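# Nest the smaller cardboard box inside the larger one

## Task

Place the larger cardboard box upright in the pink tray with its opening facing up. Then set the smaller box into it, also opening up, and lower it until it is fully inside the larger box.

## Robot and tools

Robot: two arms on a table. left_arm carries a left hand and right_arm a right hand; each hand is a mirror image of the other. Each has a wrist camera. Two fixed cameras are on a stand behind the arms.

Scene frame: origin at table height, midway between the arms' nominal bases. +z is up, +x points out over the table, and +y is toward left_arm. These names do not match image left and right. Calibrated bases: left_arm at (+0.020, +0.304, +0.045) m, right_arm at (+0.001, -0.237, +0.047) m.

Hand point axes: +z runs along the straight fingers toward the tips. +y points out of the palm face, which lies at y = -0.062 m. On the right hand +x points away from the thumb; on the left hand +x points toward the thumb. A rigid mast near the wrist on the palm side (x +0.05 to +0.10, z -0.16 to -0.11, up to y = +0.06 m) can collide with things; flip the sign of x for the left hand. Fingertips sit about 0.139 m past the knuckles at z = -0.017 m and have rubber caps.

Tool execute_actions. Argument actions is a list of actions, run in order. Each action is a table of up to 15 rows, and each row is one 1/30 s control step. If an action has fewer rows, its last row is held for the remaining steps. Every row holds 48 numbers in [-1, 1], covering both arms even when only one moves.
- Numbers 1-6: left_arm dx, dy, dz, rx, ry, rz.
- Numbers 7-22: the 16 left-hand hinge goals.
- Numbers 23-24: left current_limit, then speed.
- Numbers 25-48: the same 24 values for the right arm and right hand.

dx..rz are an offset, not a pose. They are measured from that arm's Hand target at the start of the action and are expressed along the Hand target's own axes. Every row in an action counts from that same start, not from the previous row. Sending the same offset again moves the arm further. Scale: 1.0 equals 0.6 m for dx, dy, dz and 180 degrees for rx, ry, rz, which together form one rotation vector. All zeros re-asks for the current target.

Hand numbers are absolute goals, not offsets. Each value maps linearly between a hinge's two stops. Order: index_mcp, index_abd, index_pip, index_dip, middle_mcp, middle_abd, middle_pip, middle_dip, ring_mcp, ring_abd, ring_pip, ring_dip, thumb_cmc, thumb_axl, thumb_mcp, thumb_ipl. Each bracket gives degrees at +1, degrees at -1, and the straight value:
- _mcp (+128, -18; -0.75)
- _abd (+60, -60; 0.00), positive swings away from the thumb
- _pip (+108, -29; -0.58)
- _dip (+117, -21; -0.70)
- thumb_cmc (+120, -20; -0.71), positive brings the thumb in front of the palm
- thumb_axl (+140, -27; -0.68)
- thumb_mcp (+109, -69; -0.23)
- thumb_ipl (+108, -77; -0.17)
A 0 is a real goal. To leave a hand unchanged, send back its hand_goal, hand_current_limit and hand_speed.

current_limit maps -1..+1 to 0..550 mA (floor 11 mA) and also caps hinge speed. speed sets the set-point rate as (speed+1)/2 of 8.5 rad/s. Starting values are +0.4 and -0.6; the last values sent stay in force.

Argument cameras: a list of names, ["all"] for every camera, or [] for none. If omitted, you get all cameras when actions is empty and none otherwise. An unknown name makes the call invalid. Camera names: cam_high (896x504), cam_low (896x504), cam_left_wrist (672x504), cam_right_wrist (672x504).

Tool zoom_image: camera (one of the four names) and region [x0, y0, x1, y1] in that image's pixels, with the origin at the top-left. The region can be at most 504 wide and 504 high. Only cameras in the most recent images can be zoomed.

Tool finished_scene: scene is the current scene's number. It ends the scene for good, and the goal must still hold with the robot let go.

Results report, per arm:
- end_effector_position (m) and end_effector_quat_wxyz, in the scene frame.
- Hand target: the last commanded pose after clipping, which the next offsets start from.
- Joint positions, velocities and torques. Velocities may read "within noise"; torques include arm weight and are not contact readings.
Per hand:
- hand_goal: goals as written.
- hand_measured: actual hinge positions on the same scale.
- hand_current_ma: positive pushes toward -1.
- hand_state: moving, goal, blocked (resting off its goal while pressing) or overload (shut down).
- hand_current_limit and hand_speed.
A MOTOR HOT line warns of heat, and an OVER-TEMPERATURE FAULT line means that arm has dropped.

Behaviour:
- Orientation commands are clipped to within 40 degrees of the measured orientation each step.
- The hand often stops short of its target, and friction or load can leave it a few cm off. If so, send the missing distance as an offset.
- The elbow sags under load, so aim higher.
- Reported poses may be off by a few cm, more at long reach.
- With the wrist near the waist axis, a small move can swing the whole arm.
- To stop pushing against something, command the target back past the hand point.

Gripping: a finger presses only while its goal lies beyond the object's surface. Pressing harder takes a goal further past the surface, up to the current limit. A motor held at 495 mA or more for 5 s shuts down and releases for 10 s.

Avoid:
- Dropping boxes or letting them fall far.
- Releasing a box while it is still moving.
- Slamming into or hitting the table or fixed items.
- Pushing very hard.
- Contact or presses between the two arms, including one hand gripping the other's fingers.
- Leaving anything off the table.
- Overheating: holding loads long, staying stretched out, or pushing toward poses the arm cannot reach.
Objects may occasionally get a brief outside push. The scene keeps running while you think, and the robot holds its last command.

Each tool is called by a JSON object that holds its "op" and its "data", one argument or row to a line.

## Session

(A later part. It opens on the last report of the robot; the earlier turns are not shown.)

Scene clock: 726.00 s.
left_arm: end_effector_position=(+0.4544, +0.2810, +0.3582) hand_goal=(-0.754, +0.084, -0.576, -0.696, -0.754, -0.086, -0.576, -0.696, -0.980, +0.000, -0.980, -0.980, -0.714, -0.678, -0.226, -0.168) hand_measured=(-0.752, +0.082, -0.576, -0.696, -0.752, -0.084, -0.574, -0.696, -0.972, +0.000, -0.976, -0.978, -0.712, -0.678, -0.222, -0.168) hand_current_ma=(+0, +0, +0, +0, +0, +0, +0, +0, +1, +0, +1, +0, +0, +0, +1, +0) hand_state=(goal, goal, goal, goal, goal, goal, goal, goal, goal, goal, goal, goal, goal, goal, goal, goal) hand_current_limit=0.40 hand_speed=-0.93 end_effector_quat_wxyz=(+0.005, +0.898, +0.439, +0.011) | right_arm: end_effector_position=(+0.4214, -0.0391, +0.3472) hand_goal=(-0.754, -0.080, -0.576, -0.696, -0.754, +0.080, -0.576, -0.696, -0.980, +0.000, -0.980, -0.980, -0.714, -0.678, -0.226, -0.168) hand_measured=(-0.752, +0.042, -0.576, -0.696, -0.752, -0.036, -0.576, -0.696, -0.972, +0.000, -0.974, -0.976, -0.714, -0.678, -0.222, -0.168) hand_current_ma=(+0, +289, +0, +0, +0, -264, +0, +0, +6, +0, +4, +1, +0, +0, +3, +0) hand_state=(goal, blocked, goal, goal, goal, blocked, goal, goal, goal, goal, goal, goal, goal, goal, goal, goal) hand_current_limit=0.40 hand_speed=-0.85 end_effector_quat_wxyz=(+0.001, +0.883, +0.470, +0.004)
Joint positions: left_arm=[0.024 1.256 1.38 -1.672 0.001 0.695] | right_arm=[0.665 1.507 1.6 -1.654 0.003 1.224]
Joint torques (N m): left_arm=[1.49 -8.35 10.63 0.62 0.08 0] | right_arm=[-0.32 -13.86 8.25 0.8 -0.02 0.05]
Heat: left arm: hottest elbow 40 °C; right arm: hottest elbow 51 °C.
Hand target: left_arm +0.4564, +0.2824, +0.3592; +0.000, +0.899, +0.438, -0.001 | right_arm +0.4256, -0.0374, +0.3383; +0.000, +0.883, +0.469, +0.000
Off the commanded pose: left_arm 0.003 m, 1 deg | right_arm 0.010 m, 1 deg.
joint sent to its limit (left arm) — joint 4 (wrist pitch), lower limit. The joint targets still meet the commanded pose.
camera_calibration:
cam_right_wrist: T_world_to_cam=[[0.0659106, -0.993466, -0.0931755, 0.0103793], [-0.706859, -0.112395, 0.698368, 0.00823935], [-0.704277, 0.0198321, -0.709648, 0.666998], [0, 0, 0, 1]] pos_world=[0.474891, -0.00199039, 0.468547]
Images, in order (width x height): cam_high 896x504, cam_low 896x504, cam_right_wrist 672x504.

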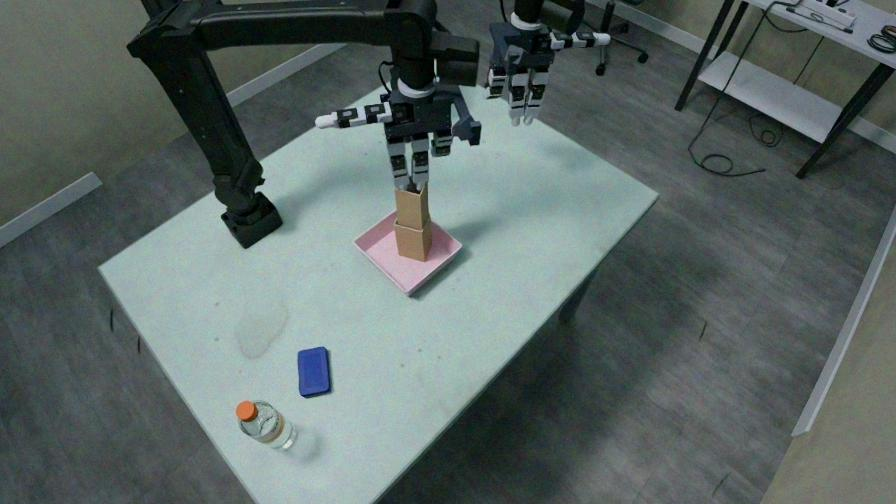

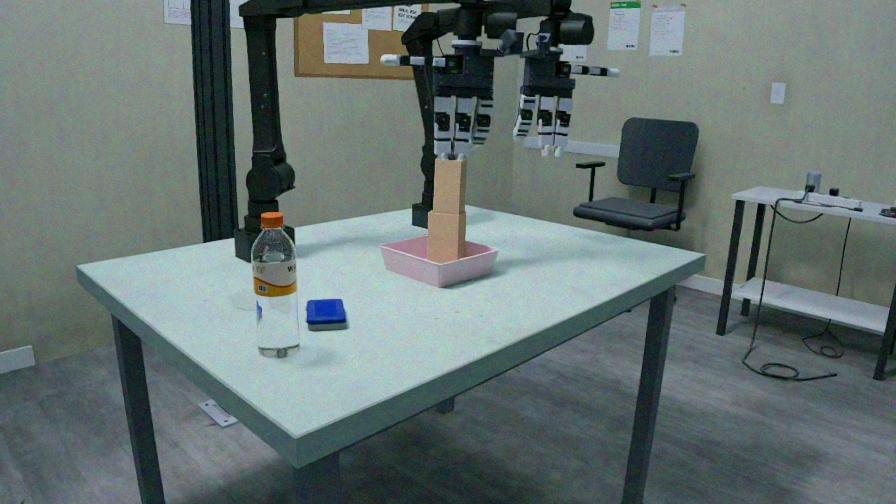

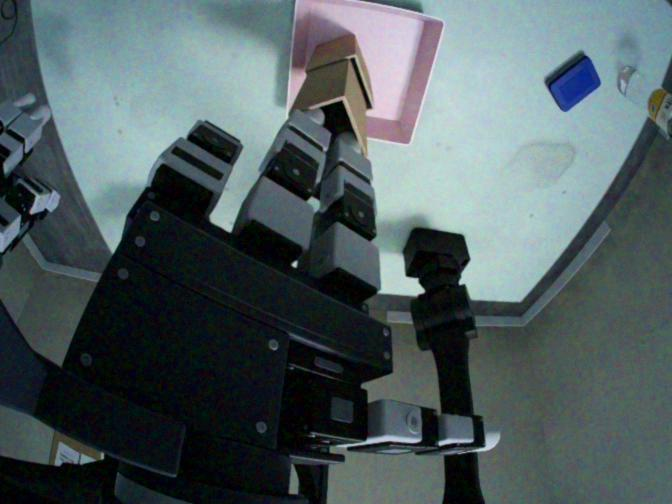

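{"op": "execute_actions", "data": {
  "actions": [
    [[0,0,0,0,0,0,-0.754,0.085,-0.576,-0.696,-0.754,-0.085,-0.576,-0.696,-0.98,0,-0.98,-0.98,-0.714,-0.678,-0.226,-0.168,0.4,-0.93,-0.002,-0.003,0.02,0,0,0,-0.754,-0.08,-0.576,-0.696,-0.754,0.08,-0.576,-0.696,-0.98,0,-0.98,-0.98,-0.714,-0.678,-0.226,-0.168,0.4,-0.85]]
  ],
  "cameras": ["cam_high", "cam_low"]
}}

{"op": "zoom_image", "data": {
  "camera": "cam_low",
  "region": [410, 140, 480, 220]
}}

{"op": "zoom_image", "data": {
  "camera": "cam_high",
  "region": [370, 170, 450, 270]
}}

Scene clock: 736.60 s.
left_arm: end_effector_position=(+0.4544, +0.2810, +0.3582) hand_goal=(-0.754, +0.084, -0.576, -0.696, -0.754, -0.086, -0.576, -0.696, -0.980, +0.000, -0.980, -0.980, -0.714, -0.678, -0.226, -0.168) hand_measured=(-0.752, +0.082, -0.576, -0.696, -0.752, -0.084, -0.574, -0.696, -0.972, +0.000, -0.976, -0.978, -0.712, -0.678, -0.222, -0.168) hand_current_ma=(+0, +0, +0, +0, +0, +0, +0, +0, +1, +0, +1, +0, +0, +0, +1, +0) hand_state=(goal, goal, goal, goal, goal, goal, goal, goal, goal, goal, goal, goal, goal, goal, goal, goal) hand_current_limit=0.40 hand_speed=-0.93 end_effector_quat_wxyz=(+0.005, +0.898, +0.439, +0.011) | right_arm: end_effector_position=(+0.4209, -0.0394, +0.3322) hand_goal=(-0.754, -0.080, -0.576, -0.696, -0.754, +0.080, -0.576, -0.696, -0.980, +0.000, -0.980, -0.980, -0.714, -0.678, -0.226, -0.168) hand_measured=(-0.752, +0.042, -0.576, -0.696, -0.752, -0.036, -0.576, -0.696, -0.972, +0.000, -0.974, -0.976, -0.714, -0.678, -0.222, -0.168) hand_current_ma=(+0, +289, +0, +0, +0, -264, +0, +0, +6, +0, +4, +1, +0, +0, +3, +0) hand_state=(goal, blocked, goal, goal, goal, blocked, goal, goal, goal, goal, goal, goal, goal, goal, goal, goal) hand_current_limit=0.40 hand_speed=-0.85 end_effector_quat_wxyz=(+0.001, +0.883, +0.470, +0.001)
Joint positions: left_arm=[0.024 1.256 1.38 -1.672 0.001 0.695] | right_arm=[0.665 1.507 1.56 -1.622 0.003 1.224]
Joint torques (N m): left_arm=[1.55 -8.35 10.61 0.59 0.09 -0.01] | right_arm=[-0.32 -13.1 8.1 0.76 -0.05 0.11]
Heat: left arm: hottest elbow 40 °C; right arm: hottest elbow 50 °C.
Hand target: left_arm +0.4564, +0.2824, +0.3592; +0.000, +0.899, +0.438, -0.001 | right_arm +0.4234, -0.0374, +0.3262; +0.000, +0.883, +0.469, +0.000
Off the commanded pose: left_arm 0.003 m, 1 deg | right_arm 0.007 m, 0 deg.
joint sent to its limit (left arm) — joint 4 (wrist pitch), lower limit. The joint targets still meet the commanded pose.
Images, in order (width x height): cam_high 896x504, cam_low 896x504.

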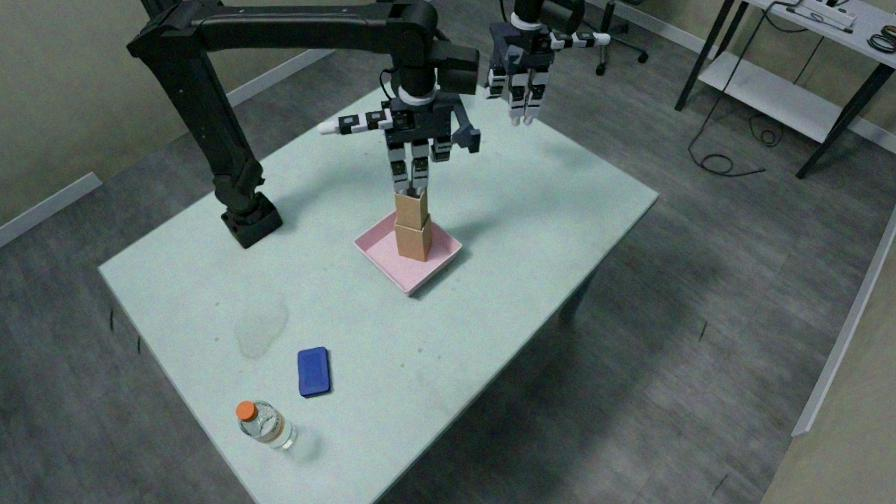

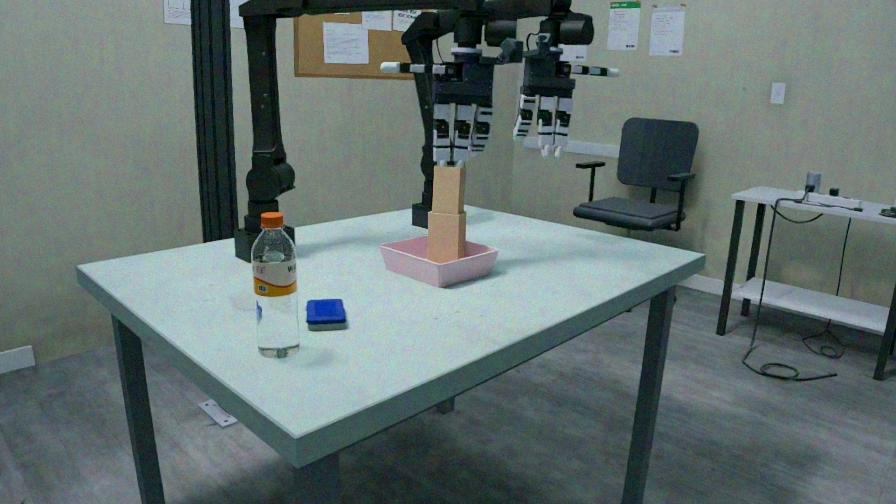

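Scaled by 6.300 from the camera's 896x504 image, which has a finer 1280x720 frame.

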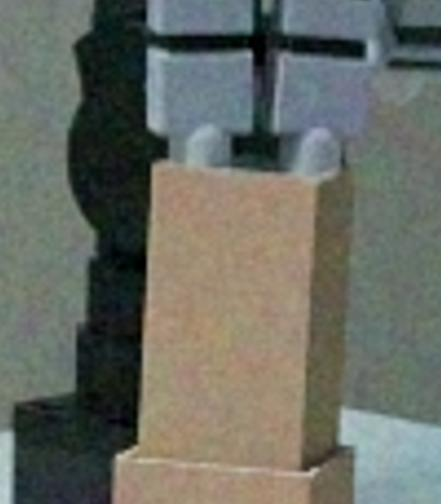

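Scaled by 5.040 from the camera's 896x504 image, which has a finer 1280x720 frame.

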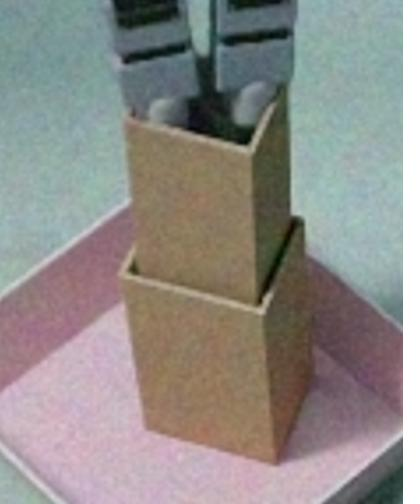

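{"op": "execute_actions", "data": {
  "actions": [
    [[0,0,0,0,0,0,-0.754,0.085,-0.576,-0.696,-0.754,-0.085,-0.576,-0.696,-0.98,0,-0.98,-0.98,-0.714,-0.678,-0.226,-0.168,0.4,-0.93,0,0,0.045,0,0,0,-0.754,-0.08,-0.576,-0.696,-0.754,0.08,-0.576,-0.696,-0.98,0,-0.98,-0.98,-0.714,-0.678,-0.226,-0.168,0.4,-0.85]],
    [[0,0,0,0,0,0,-0.754,0.085,-0.576,-0.696,-0.754,-0.085,-0.576,-0.696,-0.98,0,-0.98,-0.98,-0.714,-0.678,-0.226,-0.168,0.4,-0.93,0,0,0.045,0,0,0,-0.754,-0.08,-0.576,-0.696,-0.754,0.08,-0.576,-0.696,-0.98,0,-0.98,-0.98,-0.714,-0.678,-0.226,-0.168,0.4,-0.85]]
  ],
  "cameras": ["cam_high", "cam_low", "cam_right_wrist"]
}}

{"op": "zoom_image", "data": {
  "camera": "cam_low",
  "region": [390, 160, 490, 280]
}}

{"op": "zoom_image", "data": {
  "camera": "cam_high",
  "region": [360, 170, 460, 290]
}}

Scene clock: 746.70 s.
left_arm: end_effector_position=(+0.4544, +0.2810, +0.3582) hand_goal=(-0.754, +0.084, -0.576, -0.696, -0.754, -0.086, -0.576, -0.696, -0.980, +0.000, -0.980, -0.980, -0.714, -0.678, -0.226, -0.168) hand_measured=(-0.752, +0.082, -0.576, -0.696, -0.752, -0.084, -0.574, -0.696, -0.972, +0.000, -0.976, -0.978, -0.712, -0.678, -0.222, -0.168) hand_current_ma=(+0, +0, +0, +0, +0, +0, +0, +0, +1, +0, +1, +0, +0, +0, +1, +0) hand_state=(goal, goal, goal, goal, goal, goal, goal, goal, goal, goal, goal, goal, goal, goal, goal, goal) hand_current_limit=0.40 hand_speed=-0.93 end_effector_quat_wxyz=(+0.005, +0.898, +0.439, +0.011) | right_arm: end_effector_position=(+0.4209, -0.0394, +0.2793) hand_goal=(-0.754, -0.080, -0.576, -0.696, -0.754, +0.080, -0.576, -0.696, -0.980, +0.000, -0.980, -0.980, -0.714, -0.678, -0.226, -0.168) hand_measured=(-0.752, +0.042, -0.576, -0.696, -0.752, -0.036, -0.576, -0.696, -0.972, +0.000, -0.974, -0.976, -0.714, -0.678, -0.222, -0.168) hand_current_ma=(+0, +289, +0, +0, +0, -264, +0, +0, +6, +0, +4, +1, +0, +0, +3, +0) hand_state=(goal, blocked, goal, goal, goal, blocked, goal, goal, goal, goal, goal, goal, goal, goal, goal, goal) hand_current_limit=0.40 hand_speed=-0.85 end_effector_quat_wxyz=(+0.001, +0.883, +0.470, +0.002)
Joint positions: left_arm=[0.024 1.256 1.38 -1.672 0.001 0.695] | right_arm=[0.665 1.508 1.423 -1.481 0.002 1.224]
Joint torques (N m): left_arm=[1.49 -8.23 10.61 0.62 0.09 0] | right_arm=[-0.21 -13.57 8.02 0.57 -0.02 0.04]
Motor temperatures (°C): left_arm=[26 31 40 24 24 26] | right_arm=[27 28 48 25 23 25]
Heat: left arm: hottest elbow 40 °C; right arm: hottest elbow 48 °C.
Hand target: left_arm +0.4564, +0.2824, +0.3592; +0.000, +0.899, +0.438, -0.001 | right_arm +0.4233, -0.0375, +0.2724; +0.000, +0.883, +0.469, +0.000
Off the commanded pose: left_arm 0.003 m, 1 deg | right_arm 0.008 m, 0 deg.
joint sent to its limit (left arm) — joint 4 (wrist pitch), lower limit. The joint targets still meet the commanded pose.
camera_calibration:
cam_right_wrist: T_world_to_cam=[[0.0656072, -0.993656, -0.0913426, 0.00343673], [-0.703951, -0.110967, 0.701526, 0.0532335], [-0.707212, 0.0182756, -0.706766, 0.618836], [0, 0, 0, 1]] pos_world=[0.474896, -0.0019875, 0.400341]
Images, in order (width x height): cam_high 896x504, cam_low 896x504, cam_right_wrist 672x504.

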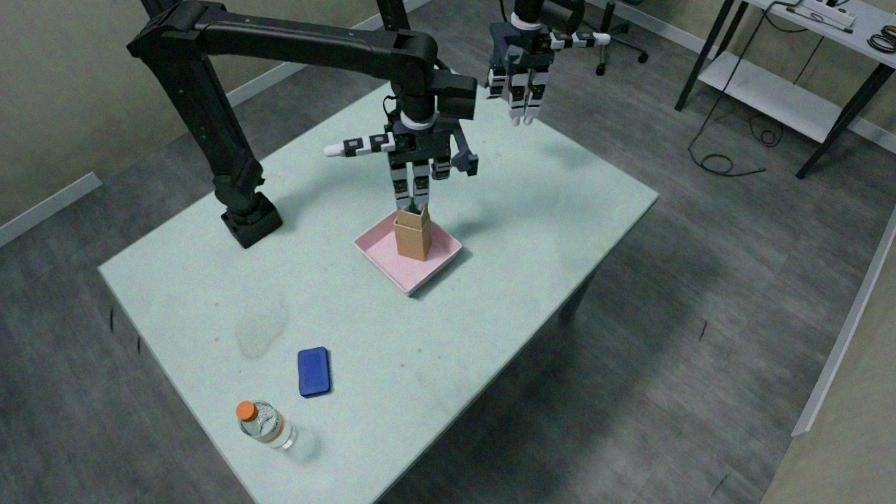

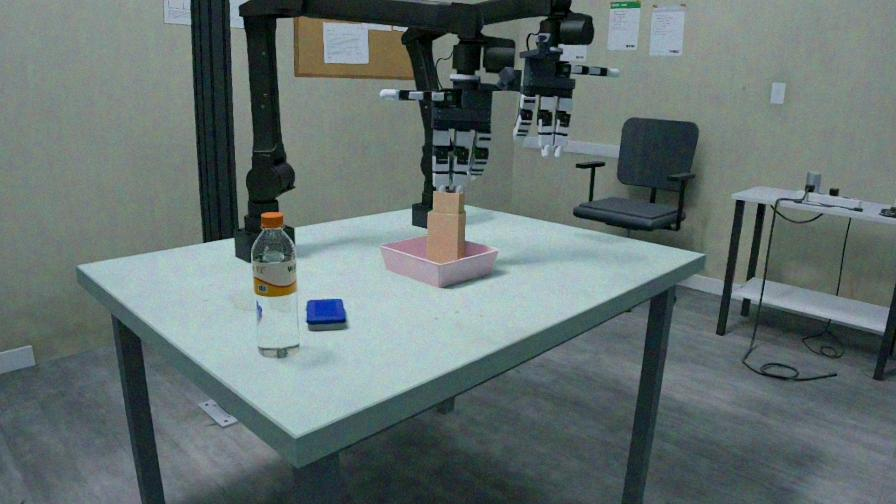

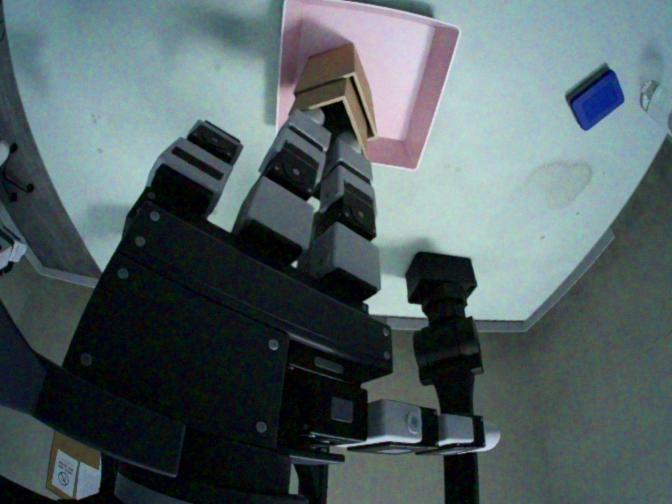

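Scaled by 4.200 from the camera's 896x504 image, which has a finer 1280x720 frame.

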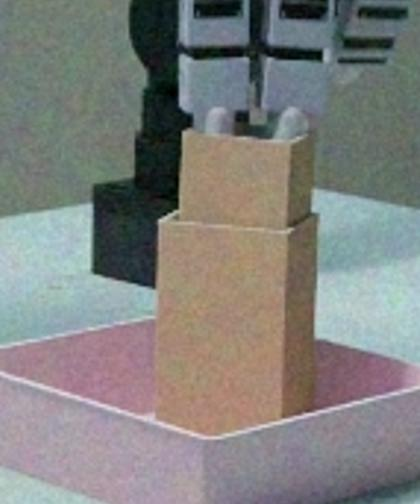

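Scaled by 4.200 from the camera's 896x504 image, which has a finer 1280x720 frame.

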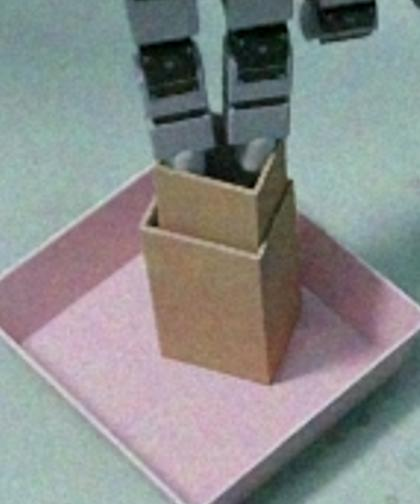

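{"op": "execute_actions", "data": {
  "actions": [
    [[0,0,0,0,0,0,-0.754,0.085,-0.576,-0.696,-0.754,-0.085,-0.576,-0.696,-0.98,0,-0.98,-0.98,-0.714,-0.678,-0.226,-0.168,0.4,-0.93,0,0,0.05,0,0,0,-0.754,-0.08,-0.576,-0.696,-0.754,0.08,-0.576,-0.696,-0.98,0,-0.98,-0.98,-0.714,-0.678,-0.226,-0.168,0.4,-0.85]],
    [[0,0,0,0,0,0,-0.754,0.085,-0.576,-0.696,-0.754,-0.085,-0.576,-0.696,-0.98,0,-0.98,-0.98,-0.714,-0.678,-0.226,-0.168,0.4,-0.93,0,0,0.012,0,0,0,-0.754,-0.08,-0.576,-0.696,-0.754,0.08,-0.576,-0.696,-0.98,0,-0.98,-0.98,-0.714,-0.678,-0.226,-0.168,0.4,-0.85]]
  ],
  "cameras": ["cam_high", "cam_low"]
}}

{"op": "zoom_image", "data": {
  "camera": "cam_low",
  "region": [390, 160, 490, 280]
}}

{"op": "zoom_image", "data": {
  "camera": "cam_high",
  "region": [360, 170, 460, 290]
}}

Scene clock: 755.57 s.
left_arm: end_effector_position=(+0.4544, +0.2810, +0.3582) hand_goal=(-0.754, +0.084, -0.576, -0.696, -0.754, -0.086, -0.576, -0.696, -0.980, +0.000, -0.980, -0.980, -0.714, -0.678, -0.226, -0.168) hand_measured=(-0.752, +0.082, -0.576, -0.696, -0.752, -0.084, -0.574, -0.696, -0.972, +0.000, -0.976, -0.978, -0.712, -0.678, -0.222, -0.168) hand_current_ma=(+0, +0, +0, +0, +0, +0, +0, +0, +1, +0, +1, +0, +0, +0, +1, +0) hand_state=(goal, goal, goal, goal, goal, goal, goal, goal, goal, goal, goal, goal, goal, goal, goal, goal) hand_current_limit=0.40 hand_speed=-0.93 end_effector_quat_wxyz=(+0.005, +0.898, +0.439, +0.011) | right_arm: end_effector_position=(+0.4216, -0.0389, +0.2443) hand_goal=(-0.754, -0.080, -0.576, -0.696, -0.754, +0.080, -0.576, -0.696, -0.980, +0.000, -0.980, -0.980, -0.714, -0.678, -0.226, -0.168) hand_measured=(-0.752, +0.042, -0.576, -0.696, -0.752, -0.036, -0.576, -0.696, -0.972, +0.000, -0.974, -0.976, -0.714, -0.678, -0.222, -0.168) hand_current_ma=(+0, +289, +0, +0, +0, -264, +0, +0, +6, +0, +4, +1, +0, +0, +3, +0) hand_state=(goal, blocked, goal, goal, goal, blocked, goal, goal, goal, goal, goal, goal, goal, goal, goal, goal) hand_current_limit=0.40 hand_speed=-0.85 end_effector_quat_wxyz=(+0.000, +0.883, +0.470, +0.005)
Joint positions: left_arm=[0.024 1.256 1.38 -1.672 0.001 0.695] | right_arm=[0.665 1.519 1.342 -1.385 0.002 1.224]
Joint torques (N m): left_arm=[1.49 -8.18 10.65 0.61 0.08 -0.01] | right_arm=[-0.73 -13.92 8.32 0.73 -0.03 0.09]
Heat: left arm: hottest elbow 40 °C; right arm: hottest elbow 47 °C.
Hand target: left_arm +0.4564, +0.2824, +0.3592; +0.000, +0.899, +0.438, -0.001 | right_arm +0.4234, -0.0375, +0.2350; +0.000, +0.883, +0.469, +0.000
Off the commanded pose: left_arm 0.003 m, 1 deg | right_arm 0.010 m, 1 deg.
joint sent to its limit (left arm) — joint 4 (wrist pitch), lower limit. The joint targets still meet the commanded pose.
Images, in order (width x height): cam_high 896x504, cam_low 896x504.

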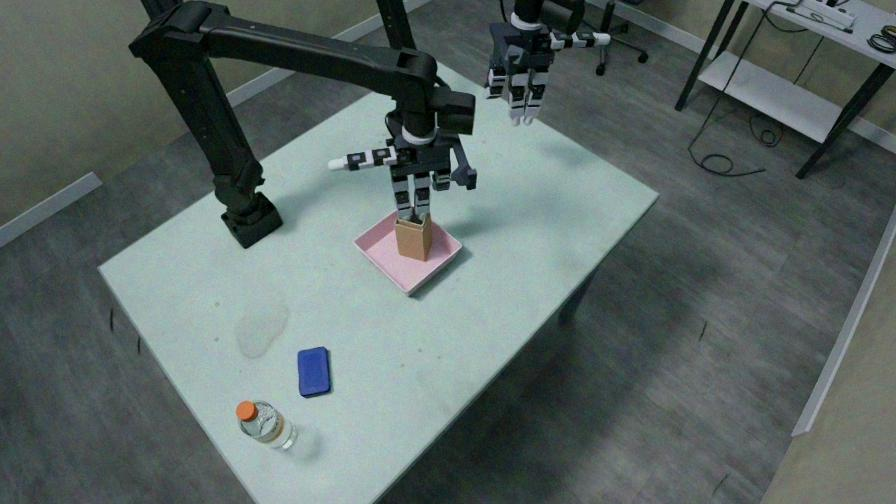

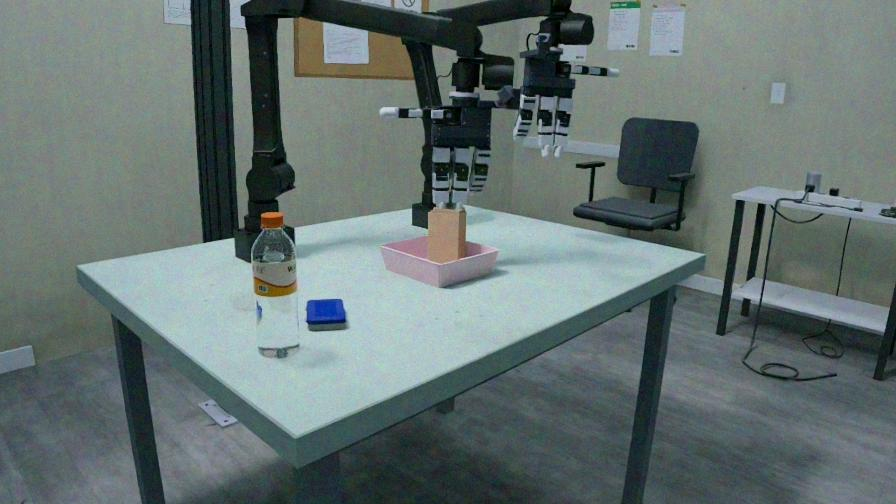

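Scaled by 4.200 from the camera's 896x504 image, which has a finer 1280x720 frame.

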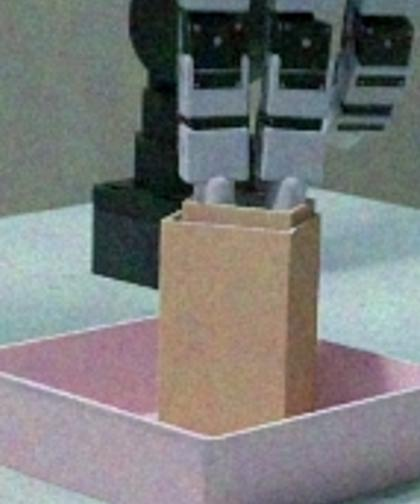

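Scaled by 4.200 from the camera's 896x504 image, which has a finer 1280x720 frame.

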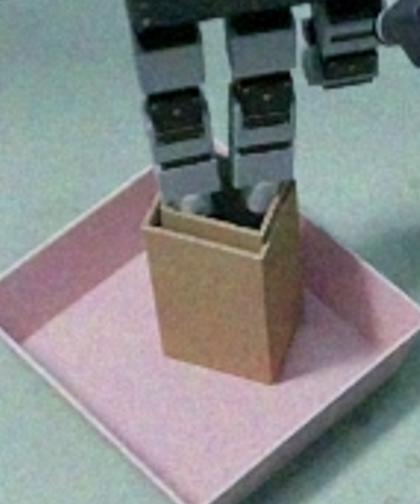

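{"op": "execute_actions", "data": {
  "actions": [
    [[0,0,0,0,0,0,-0.754,0.085,-0.576,-0.696,-0.754,-0.085,-0.576,-0.696,-0.98,0,-0.98,-0.98,-0.714,-0.678,-0.226,-0.168,0.4,-0.93,0,0,0.015,0,0,0,-0.754,-0.08,-0.576,-0.696,-0.754,0.08,-0.576,-0.696,-0.98,0,-0.98,-0.98,-0.714,-0.678,-0.226,-0.168,0.4,-0.85]]
  ]
}}

{"op": "execute_actions", "data": {
  "actions": [
    [[0,0,0,0,0,0,-0.754,0.085,-0.576,-0.696,-0.754,-0.085,-0.576,-0.696,-0.98,0,-0.98,-0.98,-0.714,-0.678,-0.226,-0.168,0.4,-0.93,0,0,0.006,0,0,0,-0.754,-0.08,-0.576,-0.696,-0.754,0.08,-0.576,-0.696,-0.98,0,-0.98,-0.98,-0.714,-0.678,-0.226,-0.168,0.4,-0.85]]
  ],
  "cameras": ["cam_high", "cam_low", "cam_right_wrist"]
}}

{"op": "zoom_image", "data": {
  "camera": "cam_low",
  "region": [390, 160, 490, 280]
}}

{"op": "zoom_image", "data": {
  "camera": "cam_high",
  "region": [360, 170, 460, 290]
}}

{"op": "zoom_image", "data": {
  "camera": "cam_right_wrist",
  "region": [220, 0, 440, 170]
}}

Scene clock: 765.80 s.
left_arm: end_effector_position=(+0.4544, +0.2810, +0.3582) hand_goal=(-0.754, +0.084, -0.576, -0.696, -0.754, -0.086, -0.576, -0.696, -0.980, +0.000, -0.980, -0.980, -0.714, -0.678, -0.226, -0.168) hand_measured=(-0.752, +0.082, -0.576, -0.696, -0.752, -0.084, -0.574, -0.696, -0.972, +0.000, -0.976, -0.978, -0.712, -0.678, -0.222, -0.168) hand_current_ma=(+0, +0, +0, +0, +0, +0, +0, +0, +1, +0, +1, +0, +0, +0, +1, +0) hand_state=(goal, goal, goal, goal, goal, goal, goal, goal, goal, goal, goal, goal, goal, goal, goal, goal) hand_current_limit=0.40 hand_speed=-0.93 end_effector_quat_wxyz=(+0.005, +0.898, +0.439, +0.011) | right_arm: end_effector_position=(+0.4215, -0.0389, +0.2360) hand_goal=(-0.754, -0.080, -0.576, -0.696, -0.754, +0.080, -0.576, -0.696, -0.980, +0.000, -0.980, -0.980, -0.714, -0.678, -0.226, -0.168) hand_measured=(-0.752, +0.042, -0.576, -0.696, -0.752, -0.036, -0.576, -0.696, -0.972, +0.000, -0.974, -0.976, -0.714, -0.678, -0.222, -0.168) hand_current_ma=(+0, +289, +0, +0, +0, -264, +0, +0, +6, +0, +4, +1, +0, +0, +3, +0) hand_state=(goal, blocked, goal, goal, goal, blocked, goal, goal, goal, goal, goal, goal, goal, goal, goal, goal) hand_current_limit=0.40 hand_speed=-0.85 end_effector_quat_wxyz=(+0.000, +0.883, +0.470, +0.006)
Joint positions: left_arm=[0.024 1.256 1.38 -1.672 0.001 0.695] | right_arm=[0.665 1.522 1.323 -1.361 0.002 1.224]
Joint torques (N m): left_arm=[1.49 -8.29 10.63 0.64 0.08 0] | right_arm=[-1.14 -12.69 7.72 0.87 -0.02 0.11]
Heat: left arm: hottest elbow 40 °C; right arm: hottest elbow 46 °C.
Hand target: left_arm +0.4564, +0.2824, +0.3592; +0.000, +0.899, +0.438, -0.001 | right_arm +0.4234, -0.0375, +0.2262; +0.000, +0.883, +0.469, +0.000
Off the commanded pose: left_arm 0.003 m, 1 deg | right_arm 0.010 m, 1 deg.
joint sent to its limit (left arm) — joint 4 (wrist pitch), lower limit. The joint targets still meet the commanded pose.

Scene clock: 766.50 s.
left_arm: end_effector_position=(+0.4544, +0.2810, +0.3582) hand_goal=(-0.754, +0.084, -0.576, -0.696, -0.754, -0.086, -0.576, -0.696, -0.980, +0.000, -0.980, -0.980, -0.714, -0.678, -0.226, -0.168) hand_measured=(-0.752, +0.082, -0.576, -0.696, -0.752, -0.084, -0.574, -0.696, -0.972, +0.000, -0.976, -0.978, -0.712, -0.678, -0.222, -0.168) hand_current_ma=(+0, +0, +0, +0, +0, +0, +0, +0, +1, +0, +1, +0, +0, +0, +1, +0) hand_state=(goal, goal, goal, goal, goal, goal, goal, goal, goal, goal, goal, goal, goal, goal, goal, goal) hand_current_limit=0.40 hand_speed=-0.93 end_effector_quat_wxyz=(+0.005, +0.898, +0.439, +0.011) | right_arm: end_effector_position=(+0.4217, -0.0388, +0.2331) hand_goal=(-0.754, -0.080, -0.576, -0.696, -0.754, +0.080, -0.576, -0.696, -0.980, +0.000, -0.980, -0.980, -0.714, -0.678, -0.226, -0.168) hand_measured=(-0.752, +0.042, -0.576, -0.696, -0.752, -0.036, -0.576, -0.696, -0.972, +0.000, -0.974, -0.976, -0.714, -0.678, -0.222, -0.168) hand_current_ma=(+0, +289, +0, +0, +0, -264, +0, +0, +6, +0, +4, +1, +0, +0, +3, +0) hand_state=(goal, blocked, goal, goal, goal, blocked, goal, goal, goal, goal, goal, goal, goal, goal, goal, goal) hand_current_limit=0.40 hand_speed=-0.85 end_effector_quat_wxyz=(+0.000, +0.883, +0.470, +0.006)
Joint positions: left_arm=[0.024 1.256 1.38 -1.672 0.001 0.695] | right_arm=[0.665 1.523 1.316 -1.352 0.002 1.224]
Joint torques (N m): left_arm=[1.49 -8.35 10.61 0.62 0.08 0] | right_arm=[-0.38 -13.98 7.84 0.75 0.05 0.04]
Heat: left arm: hottest elbow 40 °C; right arm: hottest elbow 46 °C.
Hand target: left_arm +0.4564, +0.2824, +0.3592; +0.000, +0.899, +0.438, -0.001 | right_arm +0.4234, -0.0374, +0.2226; +0.000, +0.883, +0.469, +0.000
Off the commanded pose: left_arm 0.003 m, 1 deg | right_arm 0.011 m, 1 deg.
joint sent to its limit (left arm) — joint 4 (wrist pitch), lower limit. The joint targets still meet the commanded pose.
camera_calibration:
cam_right_wrist: T_world_to_cam=[[0.066165, -0.993179, -0.0960104, 0.000664823], [-0.7089, -0.114504, 0.695952, 0.0894572], [-0.702198, 0.0220142, -0.711641, 0.585896], [0, 0, 0, 1]] pos_world=[0.474787, -0.00199452, 0.354753]
Images, in order (width x height): cam_high 896x504, cam_low 896x504, cam_right_wrist 672x504.

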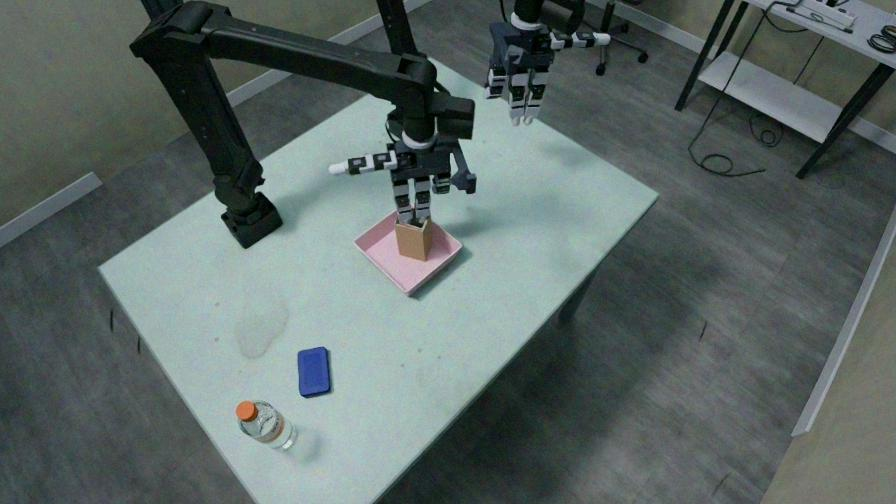

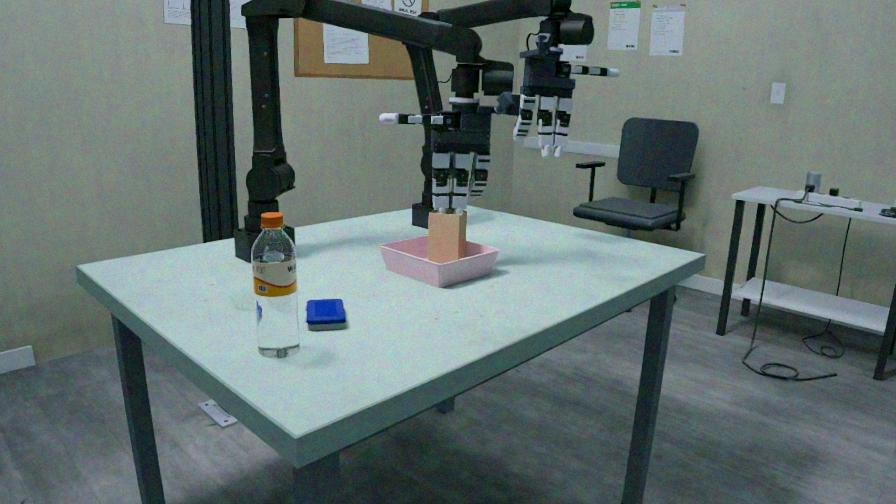

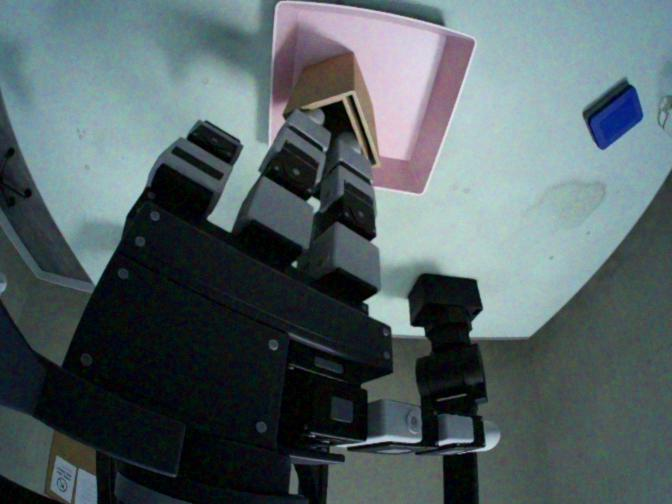

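Scaled by 4.200 from the camera's 896x504 image, which has a finer 1280x720 frame.

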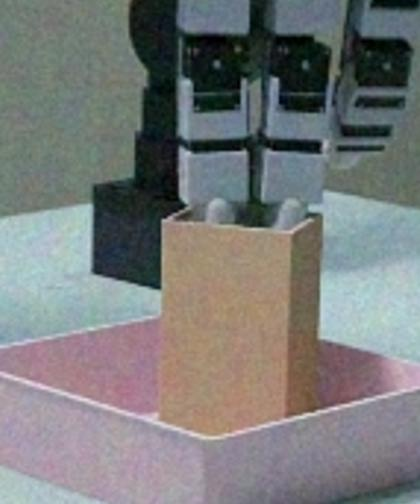

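Scaled by 4.200 from the camera's 896x504 image, which has a finer 1280x720 frame.

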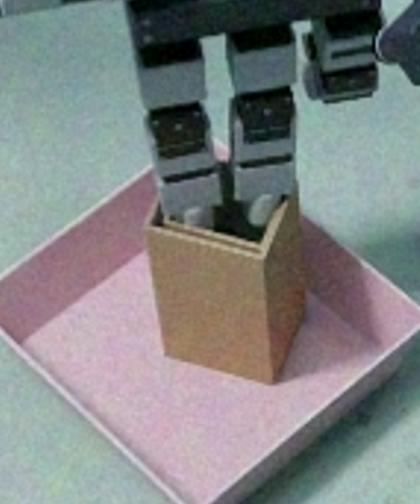

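Scaled by 2.291 from the camera's 672x504 image, which has a finer 960x720 frame.

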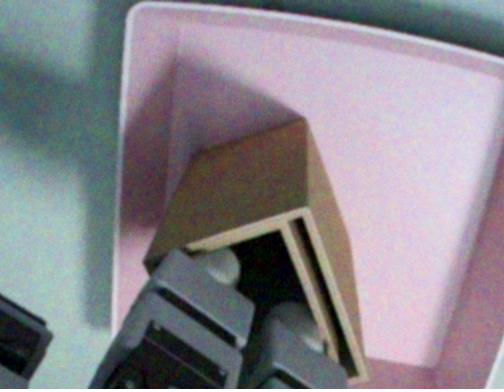

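{"op": "execute_actions", "data": {
  "actions": [
    [[0,0,0,0,0,0,-0.754,0.085,-0.576,-0.696,-0.754,-0.085,-0.576,-0.696,-0.98,0,-0.98,-0.98,-0.714,-0.678,-0.226,-0.168,0.4,-0.93,0,0,0.006,0,0,0,-0.754,-0.08,-0.576,-0.696,-0.754,0.08,-0.576,-0.696,-0.98,0,-0.98,-0.98,-0.714,-0.678,-0.226,-0.168,0.4,-0.85]]
  ]
}}

{"op": "execute_actions", "data": {
  "actions": [
    [[0,0,0,0,0,0,-0.754,0.085,-0.576,-0.696,-0.754,-0.085,-0.576,-0.696,-0.98,0,-0.98,-0.98,-0.714,-0.678,-0.226,-0.168,0.4,-0.93,0,0,0.005,0,0,0,-0.754,-0.08,-0.576,-0.696,-0.754,0.08,-0.576,-0.696,-0.98,0,-0.98,-0.98,-0.714,-0.678,-0.226,-0.168,0.4,-0.85]]
  ],
  "cameras": ["cam_high", "cam_low"]
}}

{"op": "zoom_image", "data": {
  "camera": "cam_low",
  "region": [390, 160, 490, 280]
}}

{"op": "zoom_image", "data": {
  "camera": "cam_high",
  "region": [360, 170, 460, 290]
}}

Scene clock: 774.03 s.
left_arm: end_effector_position=(+0.4544, +0.2810, +0.3582) hand_goal=(-0.754, +0.084, -0.576, -0.696, -0.754, -0.086, -0.576, -0.696, -0.980, +0.000, -0.980, -0.980, -0.714, -0.678, -0.226, -0.168) hand_measured=(-0.752, +0.082, -0.576, -0.696, -0.752, -0.084, -0.574, -0.696, -0.972, +0.000, -0.976, -0.978, -0.712, -0.678, -0.222, -0.168) hand_current_ma=(+0, +0, +0, +0, +0, +0, +0, +0, +1, +0, +1, +0, +0, +0, +1, +0) hand_state=(goal, goal, goal, goal, goal, goal, goal, goal, goal, goal, goal, goal, goal, goal, goal, goal) hand_current_limit=0.40 hand_speed=-0.93 end_effector_quat_wxyz=(+0.005, +0.898, +0.439, +0.011) | right_arm: end_effector_position=(+0.4220, -0.0385, +0.2323) hand_goal=(-0.754, -0.080, -0.576, -0.696, -0.754, +0.080, -0.576, -0.696, -0.980, +0.000, -0.980, -0.980, -0.714, -0.678, -0.226, -0.168) hand_measured=(-0.752, +0.042, -0.576, -0.696, -0.754, -0.036, -0.576, -0.696, -0.972, +0.000, -0.974, -0.976, -0.714, -0.678, -0.222, -0.168) hand_current_ma=(+0, +289, +0, +0, +0, -264, +0, +0, +6, +0, +4, +1, +0, +0, +3, +0) hand_state=(goal, blocked, goal, goal, goal, blocked, goal, goal, goal, goal, goal, goal, goal, goal, goal, goal) hand_current_limit=0.40 hand_speed=-0.85 end_effector_quat_wxyz=(+0.000, +0.883, +0.470, +0.008)
Joint positions: left_arm=[0.024 1.256 1.38 -1.672 0.001 0.695] | right_arm=[0.665 1.523 1.314 -1.347 0.002 1.224]
Joint torques (N m): left_arm=[1.55 -8.35 10.61 0.62 0.08 -0.01] | right_arm=[0.21 -13.57 7.72 1.16 -0.02 0.05]
Heat: left arm: hottest elbow 40 °C; right arm: hottest elbow 45 °C.
Hand target: left_arm +0.4564, +0.2824, +0.3592; +0.000, +0.899, +0.438, -0.001 | right_arm +0.4234, -0.0375, +0.2191; +0.000, +0.883, +0.469, +0.000
Off the commanded pose: left_arm 0.003 m, 1 deg | right_arm 0.013 m, 1 deg.
joint sent to its limit (left arm) — joint 4 (wrist pitch), lower limit. The joint targets still meet the commanded pose.

Scene clock: 774.73 s.
left_arm: end_effector_position=(+0.4544, +0.2810, +0.3582) hand_goal=(-0.754, +0.084, -0.576, -0.696, -0.754, -0.086, -0.576, -0.696, -0.980, +0.000, -0.980, -0.980, -0.714, -0.678, -0.226, -0.168) hand_measured=(-0.752, +0.082, -0.576, -0.696, -0.752, -0.084, -0.574, -0.696, -0.972, +0.000, -0.976, -0.978, -0.712, -0.678, -0.222, -0.168) hand_current_ma=(+0, +0, +0, +0, +0, +0, +0, +0, +1, +0, +1, +0, +0, +0, +1, +0) hand_state=(goal, goal, goal, goal, goal, goal, goal, goal, goal, goal, goal, goal, goal, goal, goal, goal) hand_current_limit=0.40 hand_speed=-0.93 end_effector_quat_wxyz=(+0.005, +0.898, +0.439, +0.011) | right_arm: end_effector_position=(+0.4219, -0.0386, +0.2317) hand_goal=(-0.754, -0.080, -0.576, -0.696, -0.754, +0.080, -0.576, -0.696, -0.980, +0.000, -0.980, -0.980, -0.714, -0.678, -0.226, -0.168) hand_measured=(-0.752, +0.042, -0.576, -0.696, -0.754, -0.036, -0.576, -0.696, -0.972, +0.000, -0.974, -0.976, -0.714, -0.678, -0.222, -0.168) hand_current_ma=(+0, +289, +0, +0, +0, -264, +0, +0, +6, +0, +4, +1, +0, +0, +3, +0) hand_state=(goal, blocked, goal, goal, goal, blocked, goal, goal, goal, goal, goal, goal, goal, goal, goal, goal) hand_current_limit=0.40 hand_speed=-0.85 end_effector_quat_wxyz=(+0.000, +0.883, +0.470, +0.008)
Joint positions: left_arm=[0.024 1.256 1.38 -1.672 0.001 0.695] | right_arm=[0.665 1.523 1.313 -1.346 0.002 1.224]
Joint torques (N m): left_arm=[1.49 -8.35 10.61 0.61 0.08 0] | right_arm=[-0.21 -12.98 7.12 1.46 -0.03 0.16]
Heat: left arm: hottest elbow 40 °C; right arm: hottest elbow 45 °C.
Hand target: left_arm +0.4564, +0.2824, +0.3592; +0.000, +0.899, +0.438, -0.001 | right_arm +0.4233, -0.0375, +0.2159; +0.000, +0.883, +0.469, +0.000
Off the commanded pose: left_arm 0.003 m, 1 deg | right_arm 0.016 m, 1 deg.
joint sent to its limit (left arm) — joint 4 (wrist pitch), lower limit. The joint targets still meet the commanded pose.
Images, in order (width x height): cam_high 896x504, cam_low 896x504.

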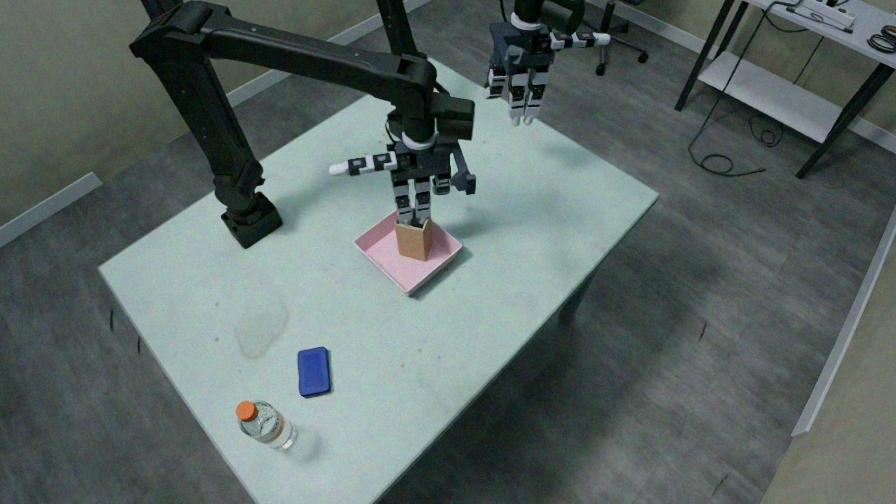

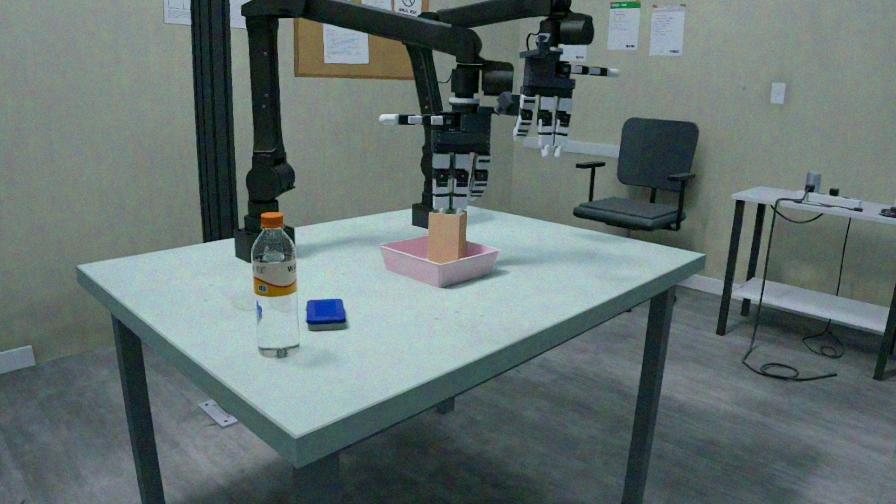

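Scaled by 4.200 from the camera's 896x504 image, which has a finer 1280x720 frame.

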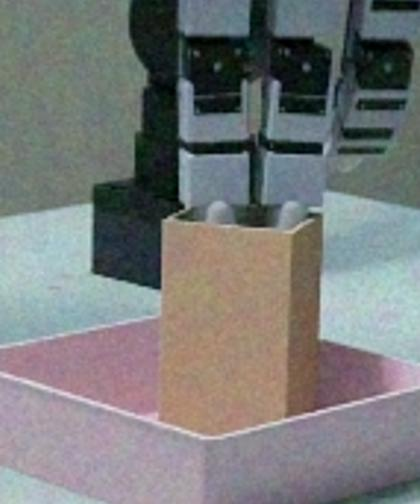

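Scaled by 4.200 from the camera's 896x504 image, which has a finer 1280x720 frame.

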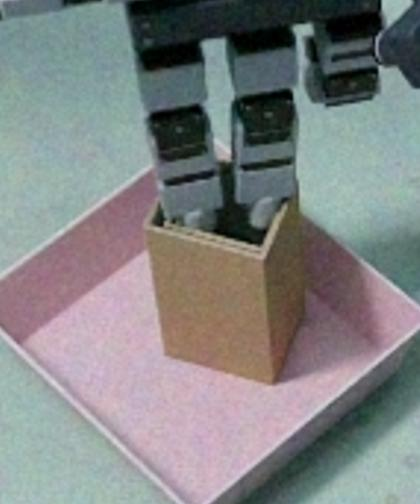

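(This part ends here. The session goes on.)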